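# Find the lightest check weight and set it on the red dish

## Task

Of the four check weights, one weighs less than the rest; identify it (the balance pointer sits over white when its two pans hold equal loads and tips toward whichever pan is lighter), lay it flat on the red dish, and make sure none of the other three weights ends up on the dish. Apart from the weights and the dish, every object must remain upright, and the balance must stay on the piece of furniture it currently sits on.

## Robot and tools

Robots and cameras: three identical i2rt Big YAM arms named arm1, arm2 and arm3. Each has six revolute joints, a two-finger gripper and a wrist camera (arm1_cam_wrist, arm2_cam_wrist, arm3_cam_wrist). Two fixed room cameras, room_a and room_b, view the cell. Feet (base_link, scene frame, metres): arm1 at x=-0.017 y=+1.211 z=+0.828, quat_wxyz (+0.030, -0.003, -0.002, -1.000); arm2 at x=+0.095 y=-0.011 z=+0.883, quat (+0.025, -0.002, -0.007, +1.000); arm3 at x=-0.083 y=-1.202 z=+0.816, quat (+0.086, +0.005, -0.002, +0.996). Each foot faces its own +x. Reach is roughly 1.0 m from the joint1 axis.

Frame: one shared scene frame, origin on the floor, +z up, metres; quaternions are ordered w, x, y, z. The reported "hand" point lies midway between the finger pads, about 1 cm short of the tips. Fingers point along the hand's +z; they open and close along its y. "hand_target" is where the hand would be at the joint targets currently held; under load the hand may rest short of it.

Joints (absolute radians, with done-tolerance): joint1_rad -2.879..2.879 (±0.045, yaw about the foot, positive counter-clockwise seen from above, 0 = along the foot's facing); joint2_rad 0..3.141 (±0.14, shoulder, 0 = upper arm back and near level, positive lifts it up then forward); joint3_rad 0..3.019 (±0.09, elbow, 0 = folded, positive opens); joint4_rad -1.692..1.57 (±0.055, hand pitch, positive tips fingers up); joint5_rad -1.57..1.57 (±0.03, sideways swing, positive to the arm's right); joint6_rad -2.094..2.094 (±0.035, roll, positive clockwise viewed from behind the hand); gripper_m 0..0.093 (±0.003, absolute fingertip gap in metres; roughly 50 to 64 N per pad).

move: optional keys arm1, arm2, arm3 and cameras. Each arm gets its own object; an arm not named keeps its previous command. Inside an arm's object: "joints" is a dict of absolute targets by the joint names above; "min_time_s" (0.1 to 8 s) sets the shortest duration for that arm's joint motions; "target" is one list of 7 numbers [x, y, z, qw, qx, qy, qz], an absolute hand pose in the scene frame, reached along a straight line starting from the current hand_target; "speed" (0.002 to 0.5 m/s, default 0.25, only allowed together with target) caps path speed, and rotation is capped at twice that value in rad/s. When target is used, joints may hold only gripper_m. All hand paths in one call end together, paced by the slowest; each path lasts 0.5 to 10 s and no action exceeds 15 s. Each control step clips the commanded pose to 100 mm and 20 degrees from the measured one, then damped IK solves position first. Expect the hand to lag, wander, overshoot speed near full stretch, and land a centimetre or more off. Paths do not avoid obstacles or other arms. "cameras": list of names or ["all"]; [] gives none; omitted means none for an action and all for an empty call. An empty move returns full state, all images and the current scene number.

wait: "seconds" 0 to 10, plus optional cameras; commands nothing new, the scene keeps running.

zoom_image: "camera" (one of the five names) and "region" [x0, y0, x1, y1] in pixels of that camera's 672x504 image, origin top-left, at most 504 wide and 504 tall. Only cameras present in the latest images can be zoomed.

finished_scene: "scene" is the current scene number. It is final and the goal must hold without the robots; its reply usually says whether the task succeeded, and later calls in the same reply run in the following scene.

Results: a "move:" line lists each arm given motion with "done" or its worst status. joint_status and hand_status words: off_target (stopped away from target, may still push), time_out (arm could not finish; joints retain nearby targets and keep pushing, on_its_own lists those not yet there; resend reported positions to relax), not_followed (a safety check withheld the command; "joint command not followed" or "pose unreachable" appear in the text, the gripper part still executes), limit_stop_at_motor_heat. An arm under "as last shown" was not named; its status reads "not commanded" and other omitted lines equal their last printed values. Joint velocities are rad/s (gripper m/s), "within noise" when all are negligible. Torques are per arm joint, positive toward larger angle, include gravity, have per-unit offsets, and joints 3 and 4 wrap at ±28 N m. The "pictures" line gives image order; images may trail the state slightly.

Gripper readings: gripping a rigid part at full force, gripper_m shows up to 0.005 m less than its width (some units up to 0.002 more); closed on nothing it shows 0.000 to 0.003. Grip is light just below the first-contact reading and full about 0.005 m below it. To release, command well above the reading.

Cameras: wrist cameras are fisheye, room cameras pinhole+radial; K, D and T_world_to_cam (scene frame to camera) were supplied, but real poses can be off by a few degrees and millimetres; wrist poses also inherit joint errors.

Avoid: hard contact between robots (including one gripper closing on another's fingers) fails and ends the scene, and the self-collision check may react late or allow fingers, housings and cameras to meet. Do not strike fixed or heavy items, drop parts from height, release moving parts, or push anything onto the floor or out of the workspace. Arms keep pushing on contact; prolonged pushing, stretching or load heats motors, giving MOTOR HOT near 85 °C and an OVER-TEMPERATURE FAULT at 100 °C that drops the arm for 30 to 60 s or more. Out-of-range values refuse a call and cancel its later move, wait and finished_scene calls in that reply; unknown keys only invalidate that call. The scene keeps running while you compose replies, holding the last command. Loose objects may occasionally get a small nudge.

Each tool is called as a command line: name --argument value for each argument, lists and objects as JSON in quotes; but a table of rows of numbers goes row by row, as --pt "numbers of a row", without its own name.

## Session

move

Scene clock: 0.00 s.
Joint torques (N m): no reading
Heat: arm1: hottest joint2_rad 37 °C; arm2: hottest joint2_rad 31 °C; arm3: hottest joint2_rad 36 °C.
Joint velocities: within noise
arm1.joint_positions: joint1_rad=+0.463 joint2_rad=+0.615 joint3_rad=+1.490 joint4_rad=-1.383 joint5_rad=+0.276 joint6_rad=+0.395 gripper_m=+0.09396
arm1.joint_status: not commanded
arm1.hand: x=-0.2166 y=+1.1519 z=+1.4100 quat_wxyz=(-0.119, -0.855, +0.016, +0.505) (m; scene frame)
arm1.hand_target: x=-0.2135 y=+1.1537 z=+1.4229 quat_wxyz=(-0.125, -0.847, +0.018, +0.516) (m; scene frame)
arm1.hand_status: not commanded
arm2.joint_positions: joint1_rad=+0.482 joint2_rad=+0.585 joint3_rad=+1.357 joint4_rad=-1.462 joint5_rad=+0.226 joint6_rad=+0.023 gripper_m=+0.09396
arm2.joint_status: not commanded
arm2.hand: x=-0.1095 y=-0.0683 z=+1.3892 quat_wxyz=(-0.010, +0.891, +0.138, -0.433) (m; scene frame)
arm2.hand_target: x=-0.1075 y=-0.0675 z=+1.4001 quat_wxyz=(-0.007, +0.885, +0.136, -0.444) (m; scene frame)
arm2.hand_status: not commanded
arm3.joint_positions: joint1_rad=-0.065 joint2_rad=+0.649 joint3_rad=+1.390 joint4_rad=-1.161 joint5_rad=-0.034 joint6_rad=-0.702 gripper_m=+0.09396
arm3.joint_status: not commanded
arm3.hand: x=-0.3410 y=-1.1470 z=+1.3892 quat_wxyz=(-0.236, +0.811, +0.203, -0.495) (m; scene frame)
arm3.hand_target: x=-0.3379 y=-1.1478 z=+1.4005 quat_wxyz=(-0.241, +0.804, +0.201, -0.504) (m; scene frame)
arm3.hand_status: not commanded
pictures: arm1_cam_wrist, arm2_cam_wrist, arm3_cam_wrist, room_a, room_b

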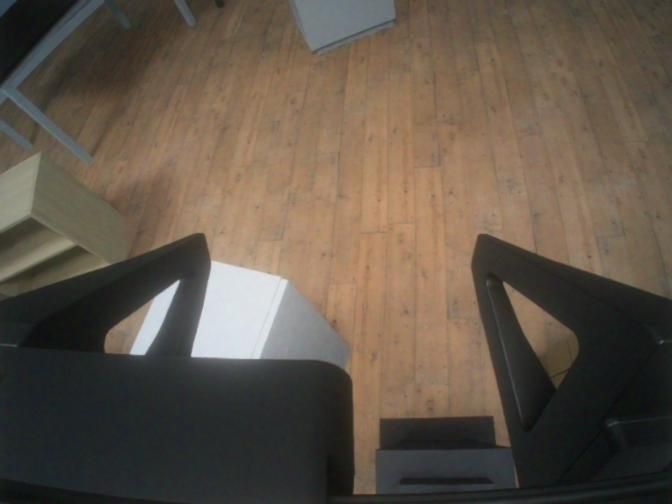

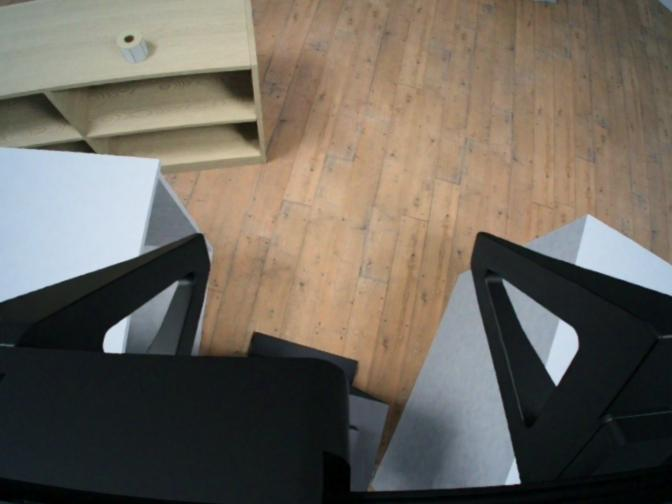

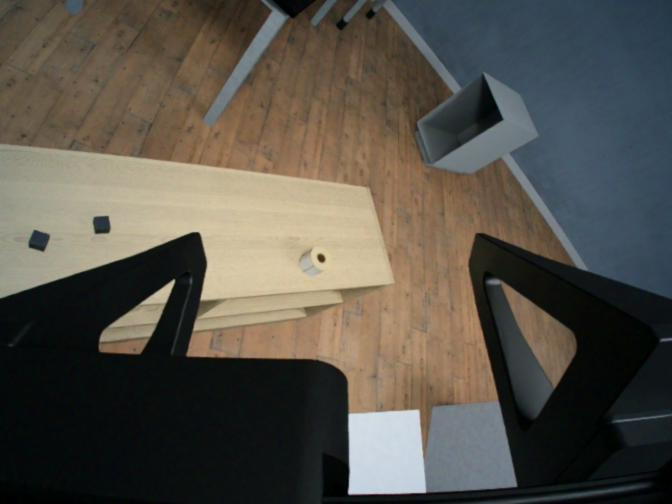

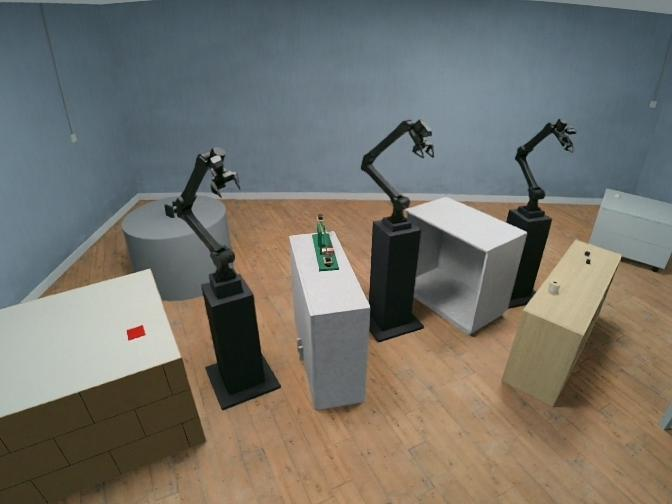

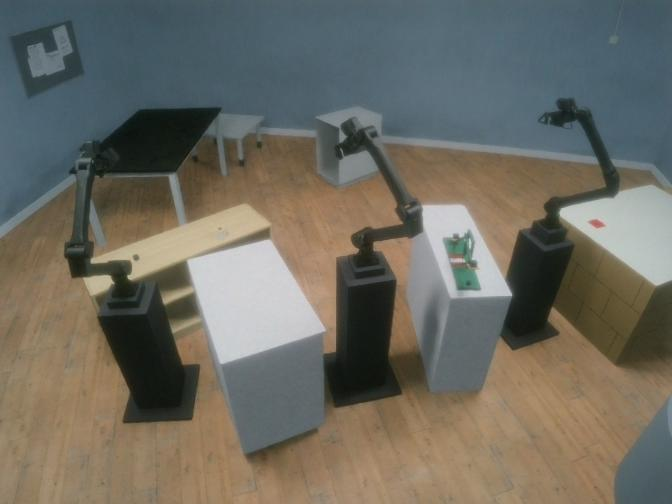

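zoom_image --camera "room_a" --region '[280, 200, 380, 280]'

zoom_image --camera "room_b" --region '[420, 210, 500, 300]'

zoom_image --camera "room_a" --region '[520, 220, 640, 320]'

zoom_image --camera "room_a" --region '[60, 280, 200, 380]'

zoom_image --camera "arm3_cam_wrist" --region '[0, 140, 400, 340]'

zoom_image --camera "room_b" --region '[80, 190, 330, 310]'

Scaled by 5.040 from the camera's 672x504 image, which has a finer 960x720 frame.

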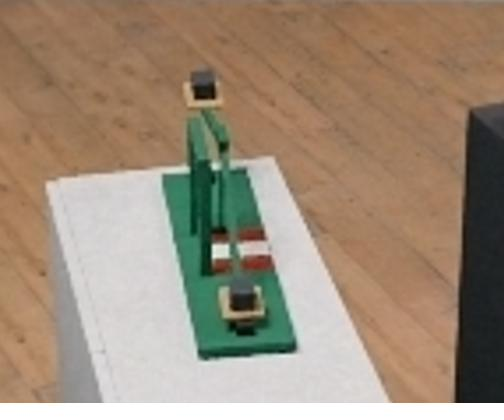

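Scaled by 5.600 from the camera's 672x504 image, which has a finer 960x720 frame.

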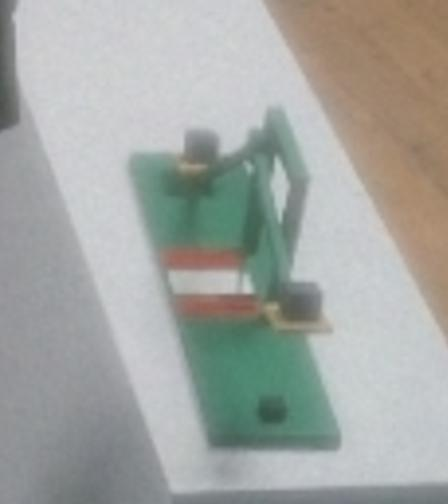

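Scaled by 4.200 from the camera's 672x504 image, which has a finer 960x720 frame.

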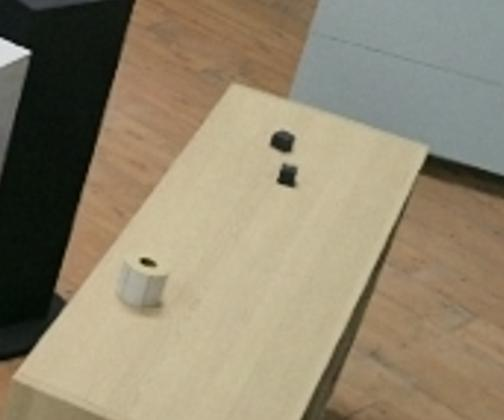

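Scaled by 3.600 from the camera's 672x504 image, which has a finer 960x720 frame.

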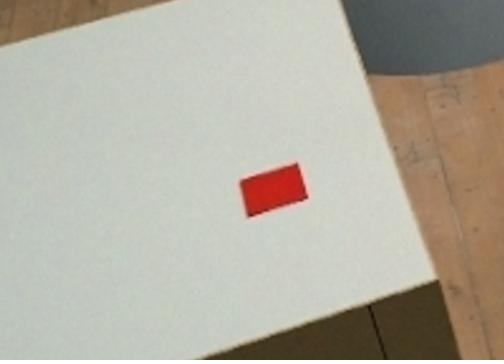

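Scaled by 1.260 from the camera's 672x504 image, which has a finer 960x720 frame.

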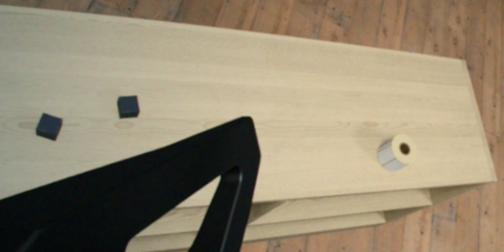

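Scaled by 2.016 from the camera's 672x504 image, which has a finer 960x720 frame.

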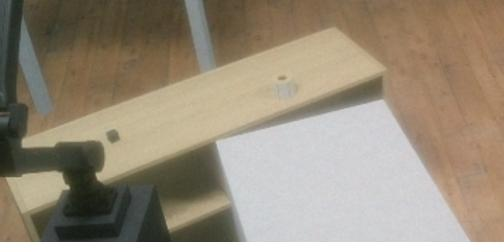

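move --arm1 '{"joints": {"joint1_rad": 1.51, "joint4_rad": -1.0, "joint5_rad": 0, "joint6_rad": 0}, "min_time_s": 2.5}' --arm2 '{"joints": {"joint1_rad": -1.52, "joint4_rad": -1.12, "joint5_rad": 0, "joint6_rad": 0}, "min_time_s": 3}' --arm3 '{"joints": {"joint1_rad": 0.3, "joint4_rad": -1.2, "joint5_rad": 0, "joint6_rad": 0}, "min_time_s": 2}' --cameras '["arm1_cam_wrist", "arm2_cam_wrist", "arm3_cam_wrist"]'

Scene clock: 7.03 s.
Joint torques (N m): arm1=[0.91 2.78 10.5 2.77 -0.05 -0.22] | arm2=[0.85 2.14 11.03 2.56 -0.1 0] | arm3=[-0.56 0.38 8.8 1.63 0.14 0.06]
Heat: arm1: hottest joint2_rad 37 °C; arm2: hottest joint2_rad 31 °C; arm3: hottest joint2_rad 36 °C.
move: arm1 done; arm2 done; arm3 done
Joint velocities: within noise
arm1.joint_positions: joint1_rad=+1.496 joint2_rad=+0.615 joint3_rad=+1.490 joint4_rad=-1.020 joint5_rad=+0.003 joint6_rad=+0.014 gripper_m=+0.09396
arm1.joint_status: all done
arm1.hand: x=-0.0167 y=+0.9726 z=+1.4912 quat_wxyz=(-0.461, -0.540, -0.527, +0.466) (m; scene frame)
arm1.hand_target: x=-0.0127 y=+0.9782 z=+1.5084 quat_wxyz=(-0.474, -0.522, -0.525, +0.477) (m; scene frame)
arm1.hand_status: not commanded
arm2.joint_positions: joint1_rad=-1.508 joint2_rad=+0.585 joint3_rad=+1.357 joint4_rad=-1.135 joint5_rad=+0.002 joint6_rad=+0.010 gripper_m=+0.09396
arm2.joint_status: all done
arm2.hand: x=+0.0907 y=+0.2296 z=+1.4612 quat_wxyz=(-0.403, +0.580, -0.578, -0.409) (m; scene frame)
arm2.hand_target: x=+0.0934 y=+0.2264 z=+1.4758 quat_wxyz=(-0.417, +0.572, -0.571, -0.415) (m; scene frame)
arm2.hand_status: not commanded
arm3.joint_positions: joint1_rad=+0.293 joint2_rad=+0.649 joint3_rad=+1.390 joint4_rad=-1.193 joint5_rad=-0.003 joint6_rad=-0.009 gripper_m=+0.09396
arm3.joint_status: all done
arm3.hand: x=-0.3421 y=-1.2369 z=+1.3816 quat_wxyz=(+0.028, +0.843, +0.058, -0.534) (m; scene frame)
arm3.hand_target: x=-0.3378 y=-1.2378 z=+1.3903 quat_wxyz=(+0.032, +0.840, +0.056, -0.539) (m; scene frame)
arm3.hand_status: not commanded
pictures: arm1_cam_wrist, arm2_cam_wrist, arm3_cam_wrist
camera_calibration:
arm1_cam_wrist: T_world_to_cam=[[-0.999772, 0.0208228, -0.00464083, -0.0300678], [0.017916, 0.701403, -0.71254, 0.383644], [-0.011582, -0.712461, -0.701616, 1.86649], [0, 0, 0, 1]] pos_world=[-0.0153167, 1.06134, 1.58279]
arm2_cam_wrist: T_world_to_cam=[[0.99989, 0.0144222, -0.00333303, -0.088011], [0.0100168, -0.825036, -0.564992, 1.01932], [-0.0108983, 0.564897, -0.82509, 1.20095], [0, 0, 0, 1]] pos_world=[0.0908794, 0.163832, 1.56651]
arm3_cam_wrist: T_world_to_cam=[[-0.12318, 0.99238, 0.00295877, 1.18307], [0.867023, 0.10907, -0.486184, 1.10572], [-0.482802, -0.057323, -0.873851, 1.09767], [0, 0, 0, 1]] pos_world=[-0.282993, -1.23173, 1.49328]

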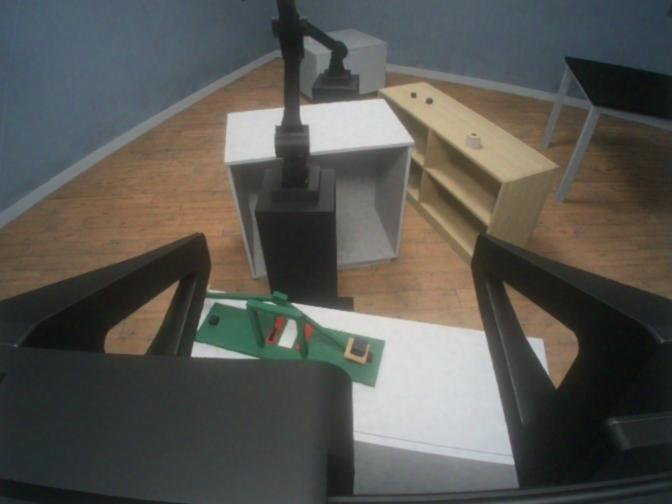

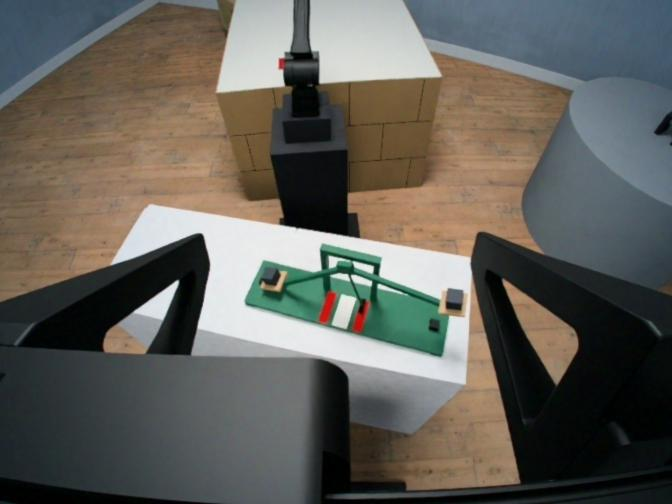

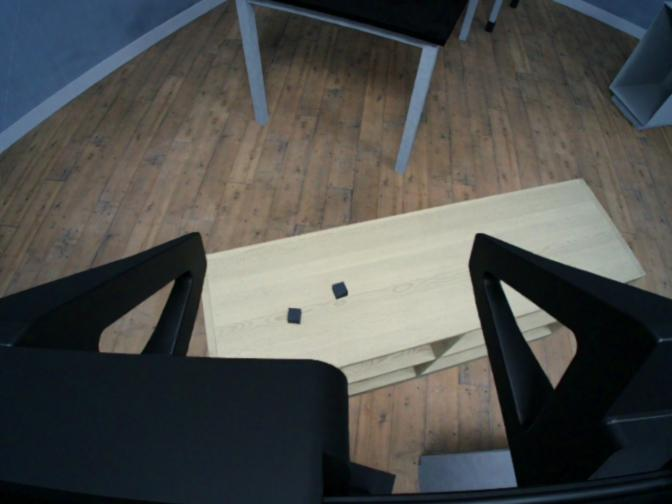

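zoom_image --camera "arm2_cam_wrist" --region '[230, 230, 480, 370]'

zoom_image --camera "arm1_cam_wrist" --region '[190, 280, 400, 390]'

zoom_image --camera "arm3_cam_wrist" --region '[200, 240, 400, 370]'

Scaled by 2.016 from the camera's 672x504 image, which has a finer 960x720 frame.

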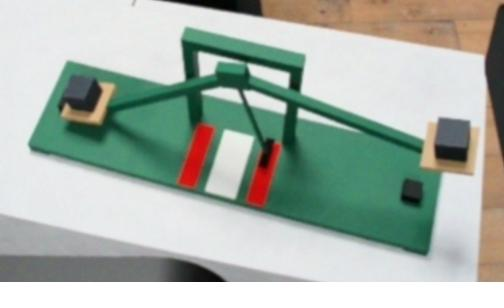

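Scaled by 2.400 from the camera's 672x504 image, which has a finer 960x720 frame.

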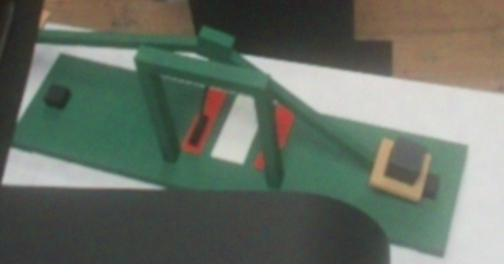

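Scaled by 2.520 from the camera's 672x504 image, which has a finer 960x720 frame.

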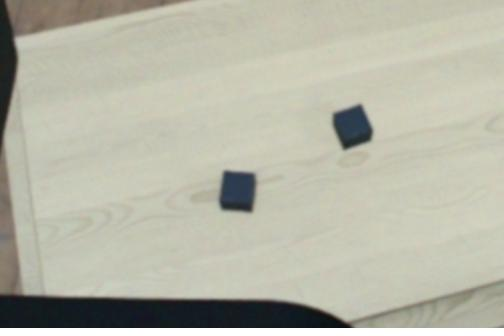

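move --arm1 '{"target": [0.332, 0.605, 1.084, 0.1810, 0.7616, 0.5739, -0.2401], "speed": 0.3}' --cameras '["arm1_cam_wrist", "arm2_cam_wrist"]'

zoom_image --camera "arm2_cam_wrist" --region '[280, 150, 530, 390]'

Scene clock: 13.70 s.
Joint torques (N m): arm1=[0.44 -14.92 15.54 0.58 0.29 0.01] | arm2=[0.62 2.43 11.08 2.58 -0.12 -0.02] | arm3=[-0.56 0.38 8.8 1.65 0.14 0.05]
Heat: arm1: hottest joint2_rad 37 °C; arm2: hottest joint2_rad 31 °C; arm3: hottest joint2_rad 36 °C.
move: arm1 off_target
Joint velocities: within noise
arm1.joint_positions: joint1_rad=+2.131 joint2_rad=+1.931 joint3_rad=+1.898 joint4_rad=-1.176 joint5_rad=+0.463 joint6_rad=+0.800 gripper_m=+0.09396
arm1.joint_status: not commanded
arm1.hand: x=+0.3176 y=+0.6124 z=+1.0625 quat_wxyz=(-0.158, -0.760, -0.582, +0.242) (m; scene frame)
arm1.hand_target: x=+0.3313 y=+0.6062 z=+1.0839 quat_wxyz=(-0.181, -0.761, -0.574, +0.240) (m; scene frame)
arm1.hand_status: off_target (0.027 m and 2.8 deg from the pose sent, 0.650 m and 49.1 deg at the start)
arm2.joint_positions: joint1_rad=-1.508 joint2_rad=+0.585 joint3_rad=+1.357 joint4_rad=-1.135 joint5_rad=+0.002 joint6_rad=+0.009 gripper_m=+0.09396
arm2.joint_status: not commanded
arm2.hand: x=+0.0907 y=+0.2296 z=+1.4612 quat_wxyz=(-0.403, +0.580, -0.578, -0.408) (m; scene frame)
arm2.hand_target: x=+0.0934 y=+0.2264 z=+1.4757 quat_wxyz=(-0.417, +0.572, -0.571, -0.415) (m; scene frame)
arm2.hand_status: not commanded
arm3: as last shown
pictures: arm1_cam_wrist, arm2_cam_wrist
camera_calibration:
arm1_cam_wrist: T_world_to_cam=[[-0.961009, 0.272769, 0.04537, 0.0899701], [0.274971, 0.96001, 0.0526467, -0.728106], [-0.0291953, 0.0630694, -0.997582, 1.15822], [0, 0, 0, 1]] pos_world=[0.320484, 0.6014, 1.18967]
arm2_cam_wrist: T_world_to_cam=[[0.999891, 0.0145018, -0.00291638, -0.0885767], [0.0103179, -0.825033, -0.564991, 1.01929], [-0.0105995, 0.564899, -0.825092, 1.20093], [0, 0, 0, 1]] pos_world=[0.0907793, 0.163832, 1.56651]

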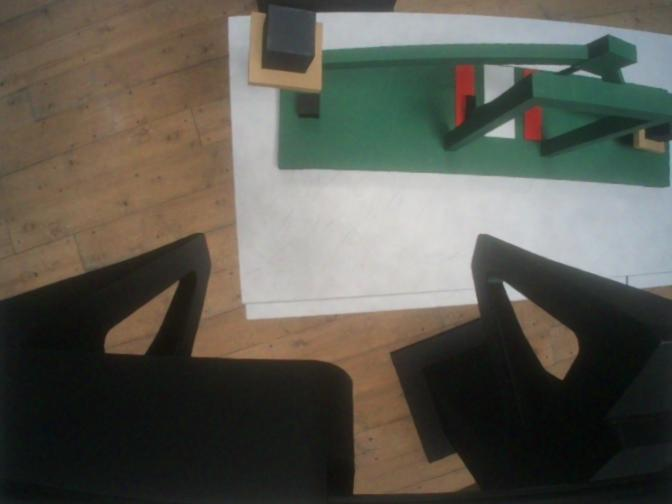

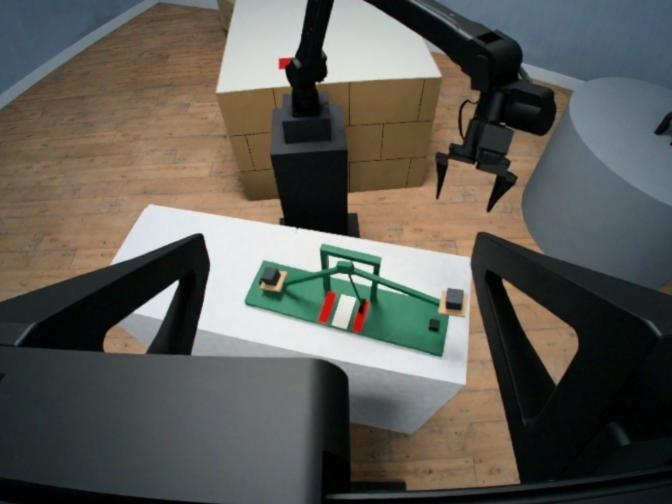

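Scaled by 2.016 from the camera's 672x504 image, which has a finer 960x720 frame.

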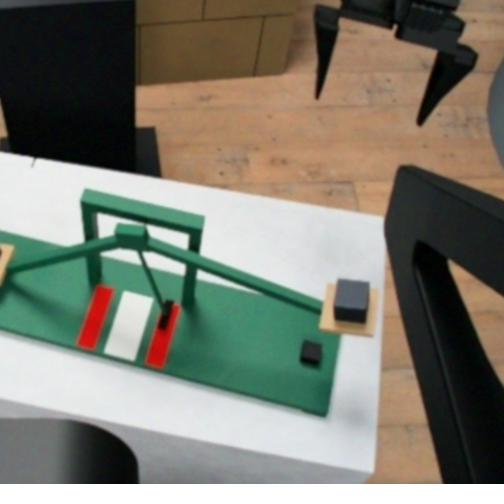

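zoom_image --camera "arm1_cam_wrist" --region '[220, 0, 380, 120]'

Scaled by 3.150 from the camera's 672x504 image, which has a finer 960x720 frame.

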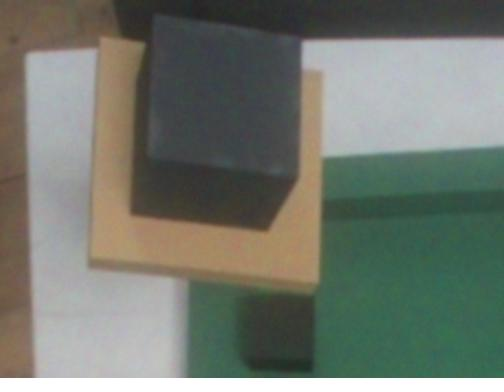

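move --arm1 '{"target": [0.313, 0.53, 1.04, 0.2789, 0.7787, 0.5376, -0.1631], "speed": 0.2}' --cameras '["arm1_cam_wrist", "arm2_cam_wrist", "room_b"]'

zoom_image --camera "arm2_cam_wrist" --region '[380, 150, 540, 350]'

zoom_image --camera "room_b" --region '[420, 190, 540, 310]'

Scene clock: 18.20 s.
Joint torques (N m): arm1=[-0.09 -15.79 11.99 1.99 0.17 -0.2] | arm2=[0.62 2.32 11.03 2.58 -0.1 0] | arm3=[-0.62 0.44 8.8 1.68 0.16 0.05]
Heat: arm1: hottest joint2_rad 38 °C; arm2: hottest joint3_rad 32 °C; arm3: hottest joint2_rad 36 °C.
move: arm1 done
Joint velocities: within noise
arm1.joint_positions: joint1_rad=+2.017 joint2_rad=+1.979 joint3_rad=+1.867 joint4_rad=-0.872 joint5_rad=+0.254 joint6_rad=+0.801 gripper_m=+0.09396
arm1.joint_status: not commanded
arm1.hand: x=+0.3093 y=+0.5367 z=+1.0360 quat_wxyz=(-0.269, -0.783, -0.537, +0.162) (m; scene frame)
arm1.hand_target: x=+0.3130 y=+0.5302 z=+1.0401 quat_wxyz=(-0.279, -0.779, -0.538, +0.163) (m; scene frame)
arm1.hand_status: done (0.009 m and 1.3 deg from the pose sent, 0.086 m and 17.5 deg at the start)
arm2, arm3: as last shown
pictures: arm1_cam_wrist, arm2_cam_wrist, room_b
camera_calibration:
arm1_cam_wrist: T_world_to_cam=[[-0.928923, 0.278286, -0.244253, 0.391012], [0.276437, 0.96009, 0.0425412, -0.641839], [0.246343, -0.028003, -0.968778, 1.07004], [0, 0, 0, 1]] pos_world=[0.277051, 0.537374, 1.15944]
arm2_cam_wrist: T_world_to_cam=[[0.999891, 0.0145018, -0.00291638, -0.0885767], [0.0103179, -0.825033, -0.564991, 1.01929], [-0.0105995, 0.564899, -0.825092, 1.20093], [0, 0, 0, 1]] pos_world=[0.0907793, 0.163832, 1.56651]

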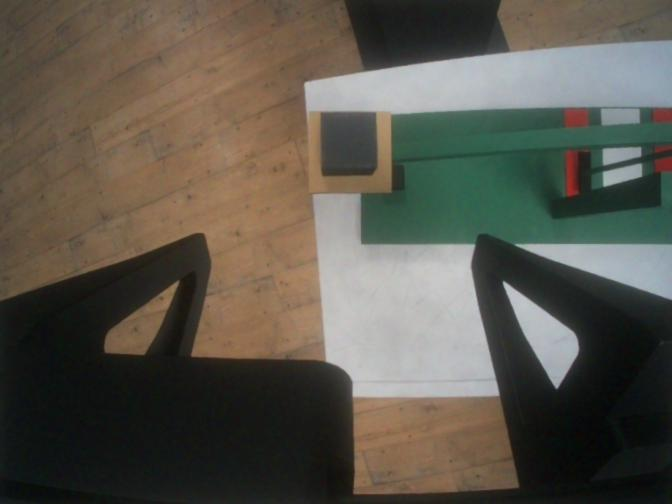

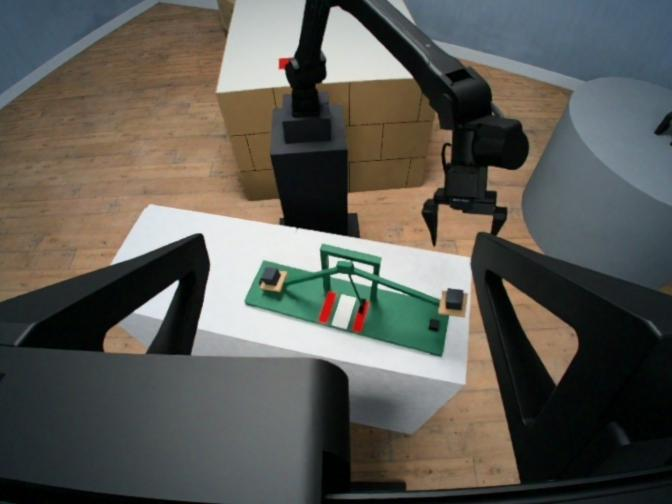

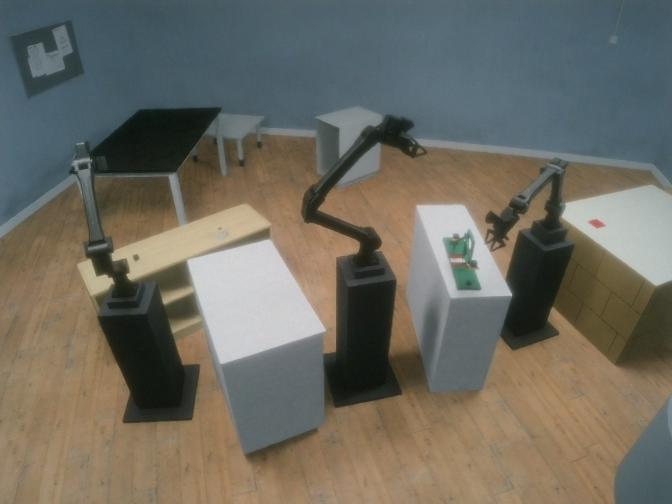

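Scaled by 2.520 from the camera's 672x504 image, which has a finer 960x720 frame.

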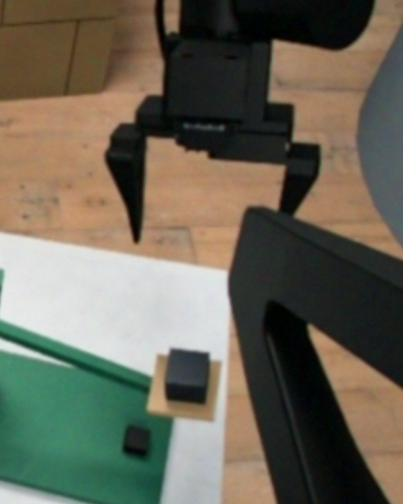

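Scaled by 4.200 from the camera's 672x504 image, which has a finer 960x720 frame.

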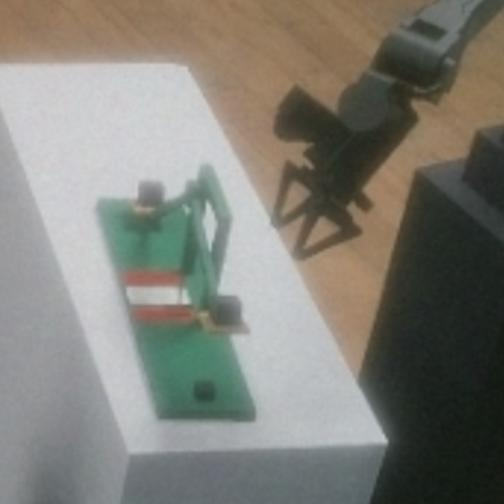

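zoom_image --camera "arm1_cam_wrist" --region '[280, 90, 420, 210]'

Scaled by 3.600 from the camera's 672x504 image, which has a finer 960x720 frame.

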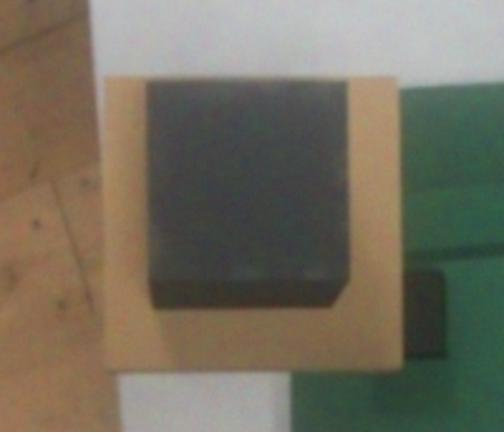

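move --arm1 '{"target": [0.310, 0.494, 0.992, 0.2789, 0.7787, 0.5376, -0.1631], "speed": 0.15}' --cameras '["arm1_cam_wrist", "arm2_cam_wrist"]'

zoom_image --camera "arm2_cam_wrist" --region '[380, 190, 540, 350]'

Scene clock: 20.10 s.
Joint torques (N m): arm1=[-0.67 -16.97 14.84 1.94 0.13 -0.26] | arm2=[0.73 2.43 11.06 2.58 -0.1 0] | arm3=[-0.44 0.5 8.79 1.66 0.15 0.05]
Heat: arm1: hottest joint3_rad 39 °C; arm2: hottest joint3_rad 33 °C; arm3: hottest joint2_rad 36 °C.
move: arm1 off_target
Joint velocities: within noise
arm1.joint_positions: joint1_rad=+1.999 joint2_rad=+2.091 joint3_rad=+1.867 joint4_rad=-0.799 joint5_rad=+0.238 joint6_rad=+0.782 gripper_m=+0.09396
arm1.joint_status: not commanded
arm1.hand: x=+0.3078 y=+0.5145 z=+0.9626 quat_wxyz=(-0.248, -0.785, -0.545, +0.157) (m; scene frame)
arm1.hand_target: x=+0.3091 y=+0.4959 z=+0.9927 quat_wxyz=(-0.279, -0.779, -0.538, +0.164) (m; scene frame)
arm1.hand_status: off_target (0.036 m and 3.7 deg from the pose sent, 0.061 m and 1.3 deg at the start)
arm2, arm3: as last shown
pictures: arm1_cam_wrist, arm2_cam_wrist
camera_calibration:
arm1_cam_wrist: T_world_to_cam=[[-0.934636, 0.282764, -0.215639, 0.34972], [0.272592, 0.959109, 0.0761765, -0.647634], [0.228361, 0.0124157, -0.973497, 0.987956], [0, 0, 0, 1]] pos_world=[0.27779, 0.509997, 1.08652]
arm2_cam_wrist: T_world_to_cam=[[0.999891, 0.0145018, -0.00291638, -0.0885767], [0.0103179, -0.825033, -0.564991, 1.01929], [-0.0105995, 0.564899, -0.825092, 1.20093], [0, 0, 0, 1]] pos_world=[0.0907793, 0.163832, 1.56651]

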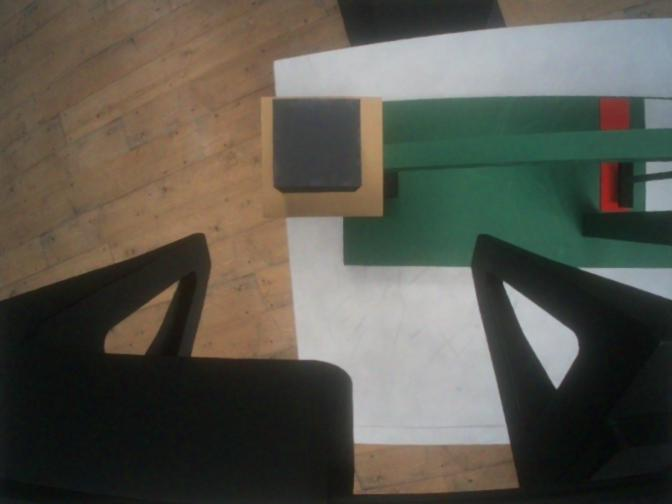

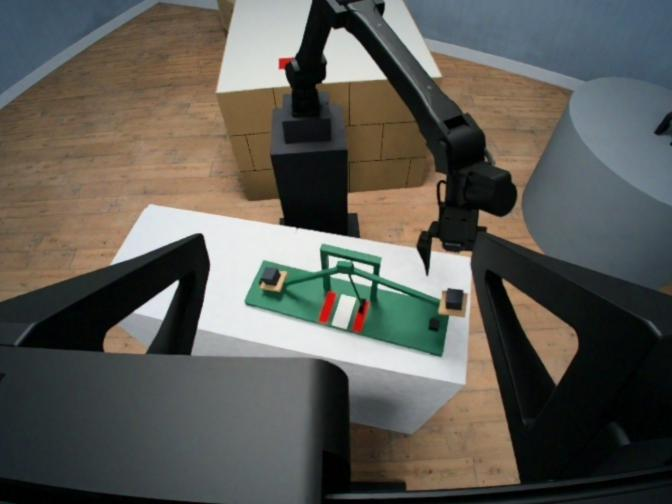

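Scaled by 3.150 from the camera's 672x504 image, which has a finer 960x720 frame.

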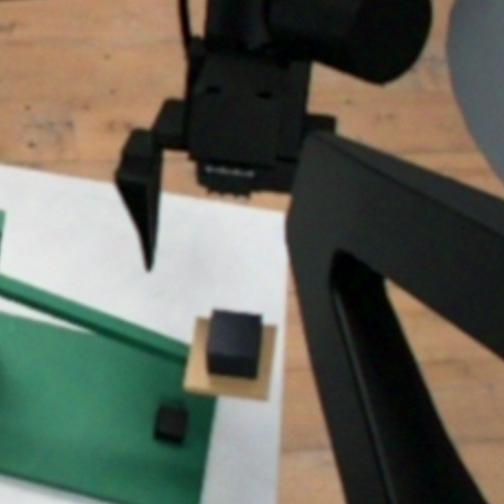

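move --arm1 '{"target": [0.309, 0.462, 0.987, 0.2789, 0.7787, 0.5376, -0.1631], "speed": 0.08}' --cameras '["arm1_cam_wrist", "arm2_cam_wrist"]'

zoom_image --camera "arm2_cam_wrist" --region '[380, 190, 540, 350]'

Scene clock: 22.27 s.
Joint torques (N m): arm1=[-1.03 -16.85 15.88 1.01 0.15 -0.26] | arm2=[0.62 2.37 11.11 2.58 -0.08 -0.02] | arm3=[-0.5 0.44 8.79 1.65 0.15 0.06]
Heat: arm1: hottest joint3_rad 40 °C; arm2: hottest joint3_rad 33 °C; arm3: hottest joint2_rad 36 °C.
move: arm1 off_target
Joint velocities: within noise
arm1.joint_positions: joint1_rad=+1.977 joint2_rad=+2.165 joint3_rad=+1.995 joint4_rad=-0.819 joint5_rad=+0.225 joint6_rad=+0.763 gripper_m=+0.09396
arm1.joint_status: not commanded
arm1.hand: x=+0.3089 y=+0.4795 z=+0.9673 quat_wxyz=(-0.262, -0.783, -0.541, +0.158) (m; scene frame)
arm1.hand_target: x=+0.3083 y=+0.4634 z=+0.9874 quat_wxyz=(-0.280, -0.779, -0.537, +0.164) (m; scene frame)
arm1.hand_status: off_target (0.026 m and 2.1 deg from the pose sent, 0.058 m and 3.7 deg at the start)
arm2, arm3: as last shown
pictures: arm1_cam_wrist, arm2_cam_wrist
camera_calibration:
arm1_cam_wrist: T_world_to_cam=[[-0.931341, 0.276907, -0.236488, 0.383607], [0.271494, 0.960819, 0.0558351, -0.595537], [0.242683, -0.0122035, -0.970029, 0.996736], [0, 0, 0, 1]] pos_world=[0.277063, 0.478143, 1.09083]
arm2_cam_wrist: T_world_to_cam=[[0.999891, 0.0145018, -0.00291638, -0.0885767], [0.0103179, -0.825033, -0.564991, 1.01929], [-0.0105995, 0.564899, -0.825092, 1.20093], [0, 0, 0, 1]] pos_world=[0.0907793, 0.163832, 1.56651]

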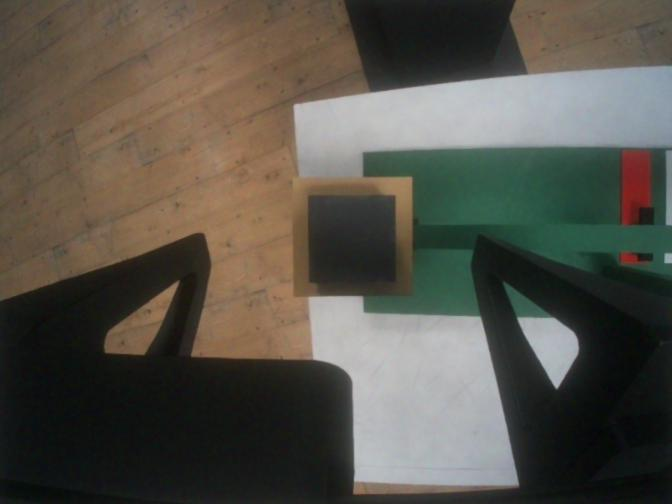

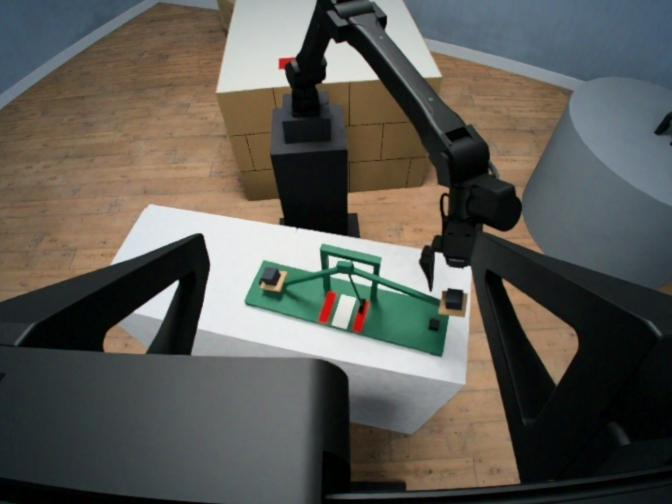

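Scaled by 3.150 from the camera's 672x504 image, which has a finer 960x720 frame.

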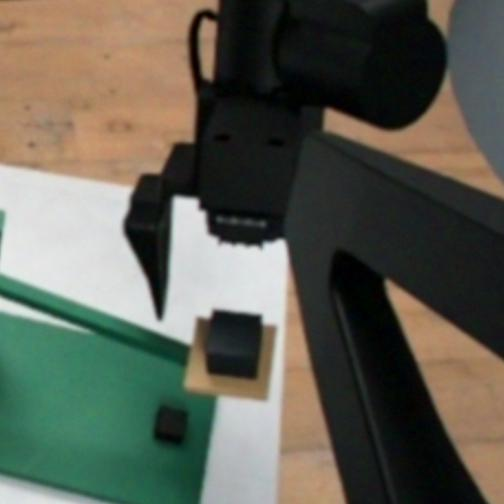

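move --arm1 '{"target": [0.307, 0.459, 0.979, 0.2789, 0.7787, 0.5376, -0.1631], "speed": 0.04}' --cameras '["arm1_cam_wrist", "arm2_cam_wrist"]'

zoom_image --camera "arm2_cam_wrist" --region '[380, 190, 540, 350]'

Scene clock: 23.63 s.
Joint torques (N m): arm1=[-1.67 -17.2 15.32 1.52 0.13 -0.25] | arm2=[0.62 2.37 11.1 2.62 -0.11 -0.03] | arm3=[-0.62 0.32 8.81 1.63 0.15 0.05]
Heat: arm1: hottest joint3_rad 40 °C; arm2: hottest joint3_rad 33 °C; arm3: hottest joint2_rad 36 °C.
move: arm1 off_target
Joint velocities: within noise
arm1.joint_positions: joint1_rad=+1.977 joint2_rad=+2.173 joint3_rad=+1.995 joint4_rad=-0.819 joint5_rad=+0.223 joint6_rad=+0.760 gripper_m=+0.09396
arm1.joint_status: not commanded
arm1.hand: x=+0.3092 y=+0.4795 z=+0.9616 quat_wxyz=(-0.259, -0.783, -0.543, +0.158) (m; scene frame)
arm1.hand_target: x=+0.3062 y=+0.4605 z=+0.9793 quat_wxyz=(-0.279, -0.779, -0.538, +0.164) (m; scene frame)
arm1.hand_status: off_target (0.027 m and 2.5 deg from the pose sent, 0.024 m and 2.1 deg at the start)
arm2, arm3: as last shown
pictures: arm1_cam_wrist, arm2_cam_wrist
camera_calibration:
arm1_cam_wrist: T_world_to_cam=[[-0.933258, 0.275094, -0.230981, 0.378712], [0.268135, 0.961407, 0.061642, -0.600214], [0.239024, -0.00440635, -0.971004, 0.989446], [0, 0, 0, 1]] pos_world=[0.277873, 0.477228, 1.08523]
arm2_cam_wrist: T_world_to_cam=[[0.999891, 0.0145018, -0.00291638, -0.0885767], [0.0103179, -0.825033, -0.564991, 1.01929], [-0.0105995, 0.564899, -0.825092, 1.20093], [0, 0, 0, 1]] pos_world=[0.0907793, 0.163832, 1.56651]

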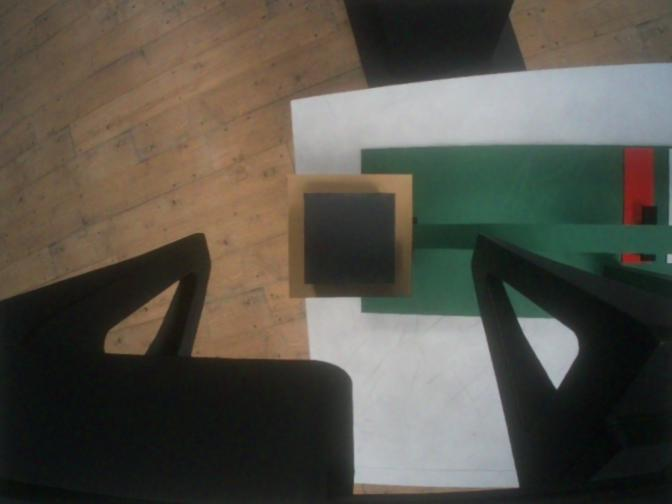

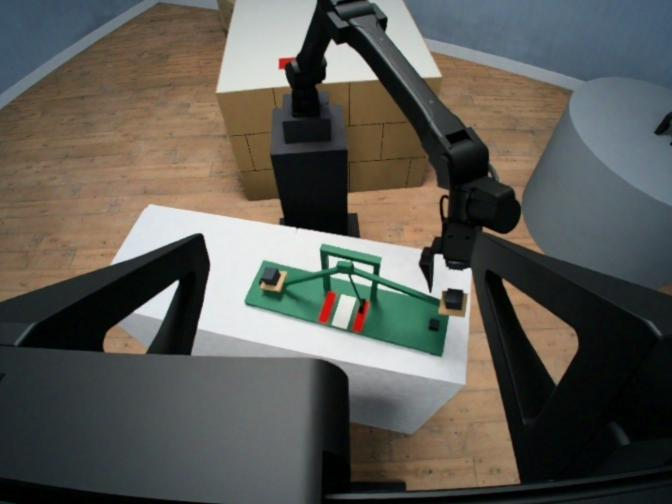

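Scaled by 3.150 from the camera's 672x504 image, which has a finer 960x720 frame.

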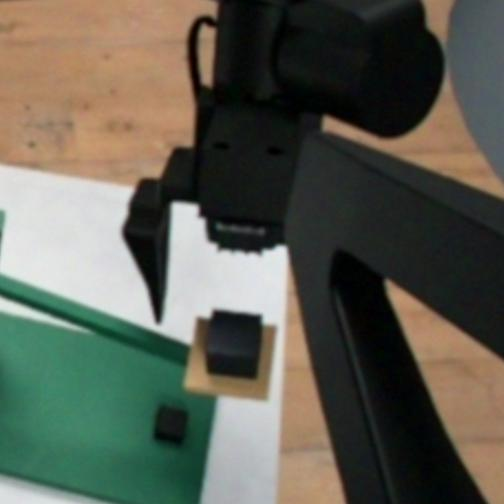

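move --arm1 '{"target": [0.304, 0.458, 0.970, 0.2789, 0.7787, 0.5376, -0.1631], "speed": 0.04}' --cameras '["arm1_cam_wrist", "arm2_cam_wrist"]'

zoom_image --camera "arm2_cam_wrist" --region '[380, 190, 540, 350]'

Scene clock: 25.23 s.
Joint torques (N m): arm1=[-1.49 -17.44 14.11 1.94 0.13 -0.24] | arm2=[0.5 2.26 11.08 2.52 -0.11 -0.02] | arm3=[-0.56 0.44 8.77 1.68 0.15 0.04]
Heat: arm1: hottest joint3_rad 40 °C; arm2: hottest joint3_rad 33 °C; arm3: hottest joint2_rad 36 °C.
move: arm1 off_target
Joint velocities: within noise
arm1.joint_positions: joint1_rad=+1.972 joint2_rad=+2.176 joint3_rad=+1.995 joint4_rad=-0.807 joint5_rad=+0.221 joint6_rad=+0.756 gripper_m=+0.09396
arm1.joint_status: not commanded
arm1.hand: x=+0.3070 y=+0.4760 z=+0.9600 quat_wxyz=(-0.262, -0.783, -0.542, +0.158) (m; scene frame)
arm1.hand_target: x=+0.3034 y=+0.4590 z=+0.9702 quat_wxyz=(-0.279, -0.779, -0.538, +0.163) (m; scene frame)
arm1.hand_status: off_target (0.021 m and 2.1 deg from the pose sent, 0.024 m and 2.5 deg at the start)
arm2, arm3: as last shown
pictures: arm1_cam_wrist, arm2_cam_wrist
camera_calibration:
arm1_cam_wrist: T_world_to_cam=[[-0.932297, 0.274255, -0.235812, 0.382045], [0.268521, 0.961601, 0.0567542, -0.591637], [0.242322, -0.0104086, -0.97014, 0.98951], [0, 0, 0, 1]] pos_world=[0.275266, 0.47444, 1.08363]
arm2_cam_wrist: T_world_to_cam=[[0.999891, 0.0145018, -0.00291638, -0.0885767], [0.0103179, -0.825033, -0.564991, 1.01929], [-0.0105995, 0.564899, -0.825092, 1.20093], [0, 0, 0, 1]] pos_world=[0.0907793, 0.163832, 1.56651]

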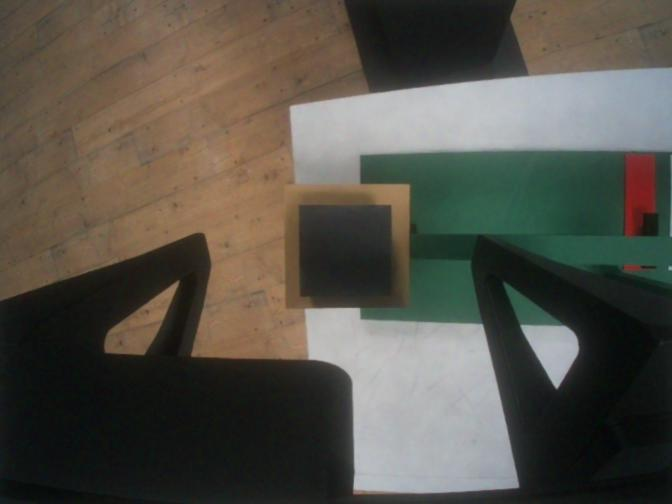

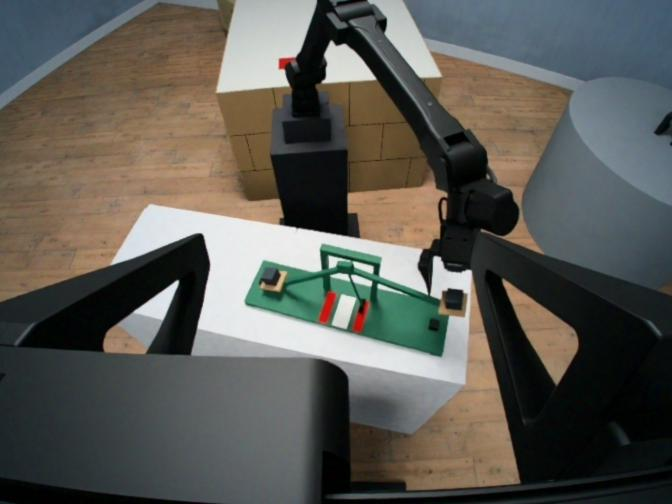

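Scaled by 3.150 from the camera's 672x504 image, which has a finer 960x720 frame.

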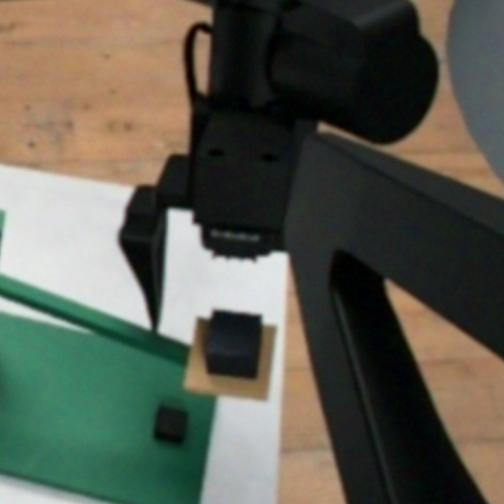

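move --arm1 '{"target": [0.303, 0.462, 0.959, 0.2789, 0.7787, 0.5376, -0.1631], "speed": 0.04}' --cameras '["arm1_cam_wrist", "arm2_cam_wrist"]'

zoom_image --camera "arm2_cam_wrist" --region '[380, 190, 540, 350]'

Scene clock: 26.43 s.
Joint torques (N m): arm1=[-1.03 -17.55 11.08 2.18 0.14 -0.24] | arm2=[0.79 2.26 11.03 2.65 -0.11 -0.01] | arm3=[-0.56 0.38 8.8 1.63 0.15 0.05]
Heat: arm1: hottest joint3_rad 41 °C; arm2: hottest joint3_rad 34 °C; arm3: hottest joint2_rad 36 °C.
move: arm1 off_target
Joint velocities: within noise
arm1.joint_positions: joint1_rad=+1.972 joint2_rad=+2.176 joint3_rad=+1.995 joint4_rad=-0.777 joint5_rad=+0.221 joint6_rad=+0.756 gripper_m=+0.09396
arm1.joint_status: not commanded
arm1.hand: x=+0.3098 y=+0.4704 z=+0.9643 quat_wxyz=(-0.277, -0.780, -0.538, +0.160) (m; scene frame)
arm1.hand_target: x=+0.3028 y=+0.4623 z=+0.9590 quat_wxyz=(-0.279, -0.779, -0.538, +0.163) (m; scene frame)
arm1.hand_status: off_target (0.012 m and 0.5 deg from the pose sent, 0.015 m and 2.1 deg at the start)
arm2, arm3: as last shown
pictures: arm1_cam_wrist, arm2_cam_wrist
camera_calibration:
arm1_cam_wrist: T_world_to_cam=[[-0.92899, 0.26719, -0.256098, 0.40902], [0.267633, 0.962928, 0.0338017, -0.565497], [0.255636, -0.0371388, -0.96606, 0.997436], [0, 0, 0, 1]] pos_world=[0.276341, 0.47229, 1.08745]
arm2_cam_wrist: T_world_to_cam=[[0.999891, 0.0145018, -0.00291638, -0.0885767], [0.0103179, -0.825033, -0.564991, 1.01929], [-0.0105995, 0.564899, -0.825092, 1.20093], [0, 0, 0, 1]] pos_world=[0.0907793, 0.163832, 1.56651]

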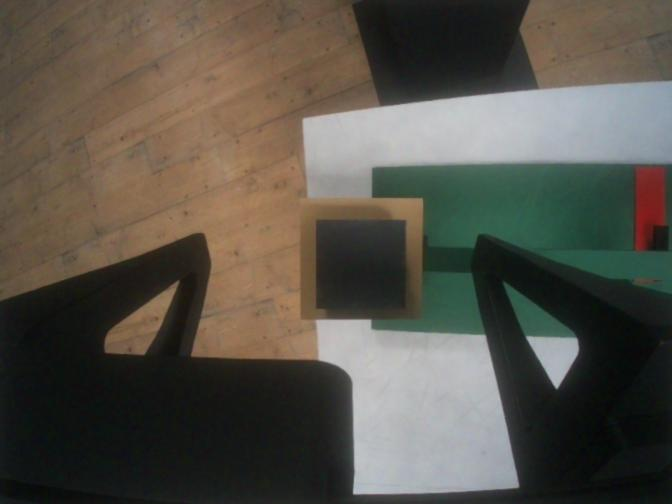

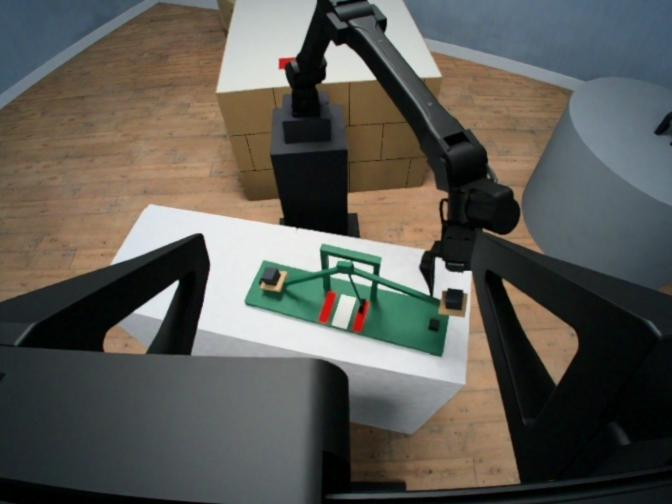

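Scaled by 3.150 from the camera's 672x504 image, which has a finer 960x720 frame.

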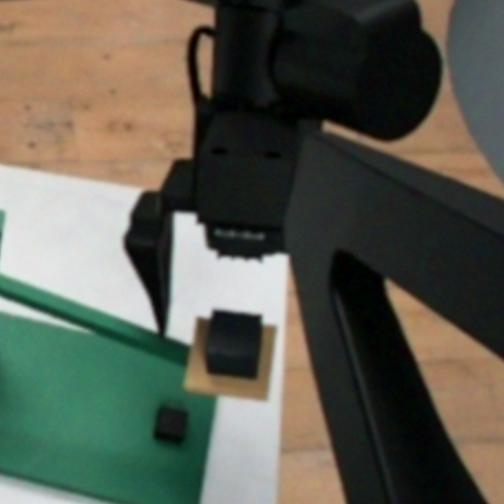

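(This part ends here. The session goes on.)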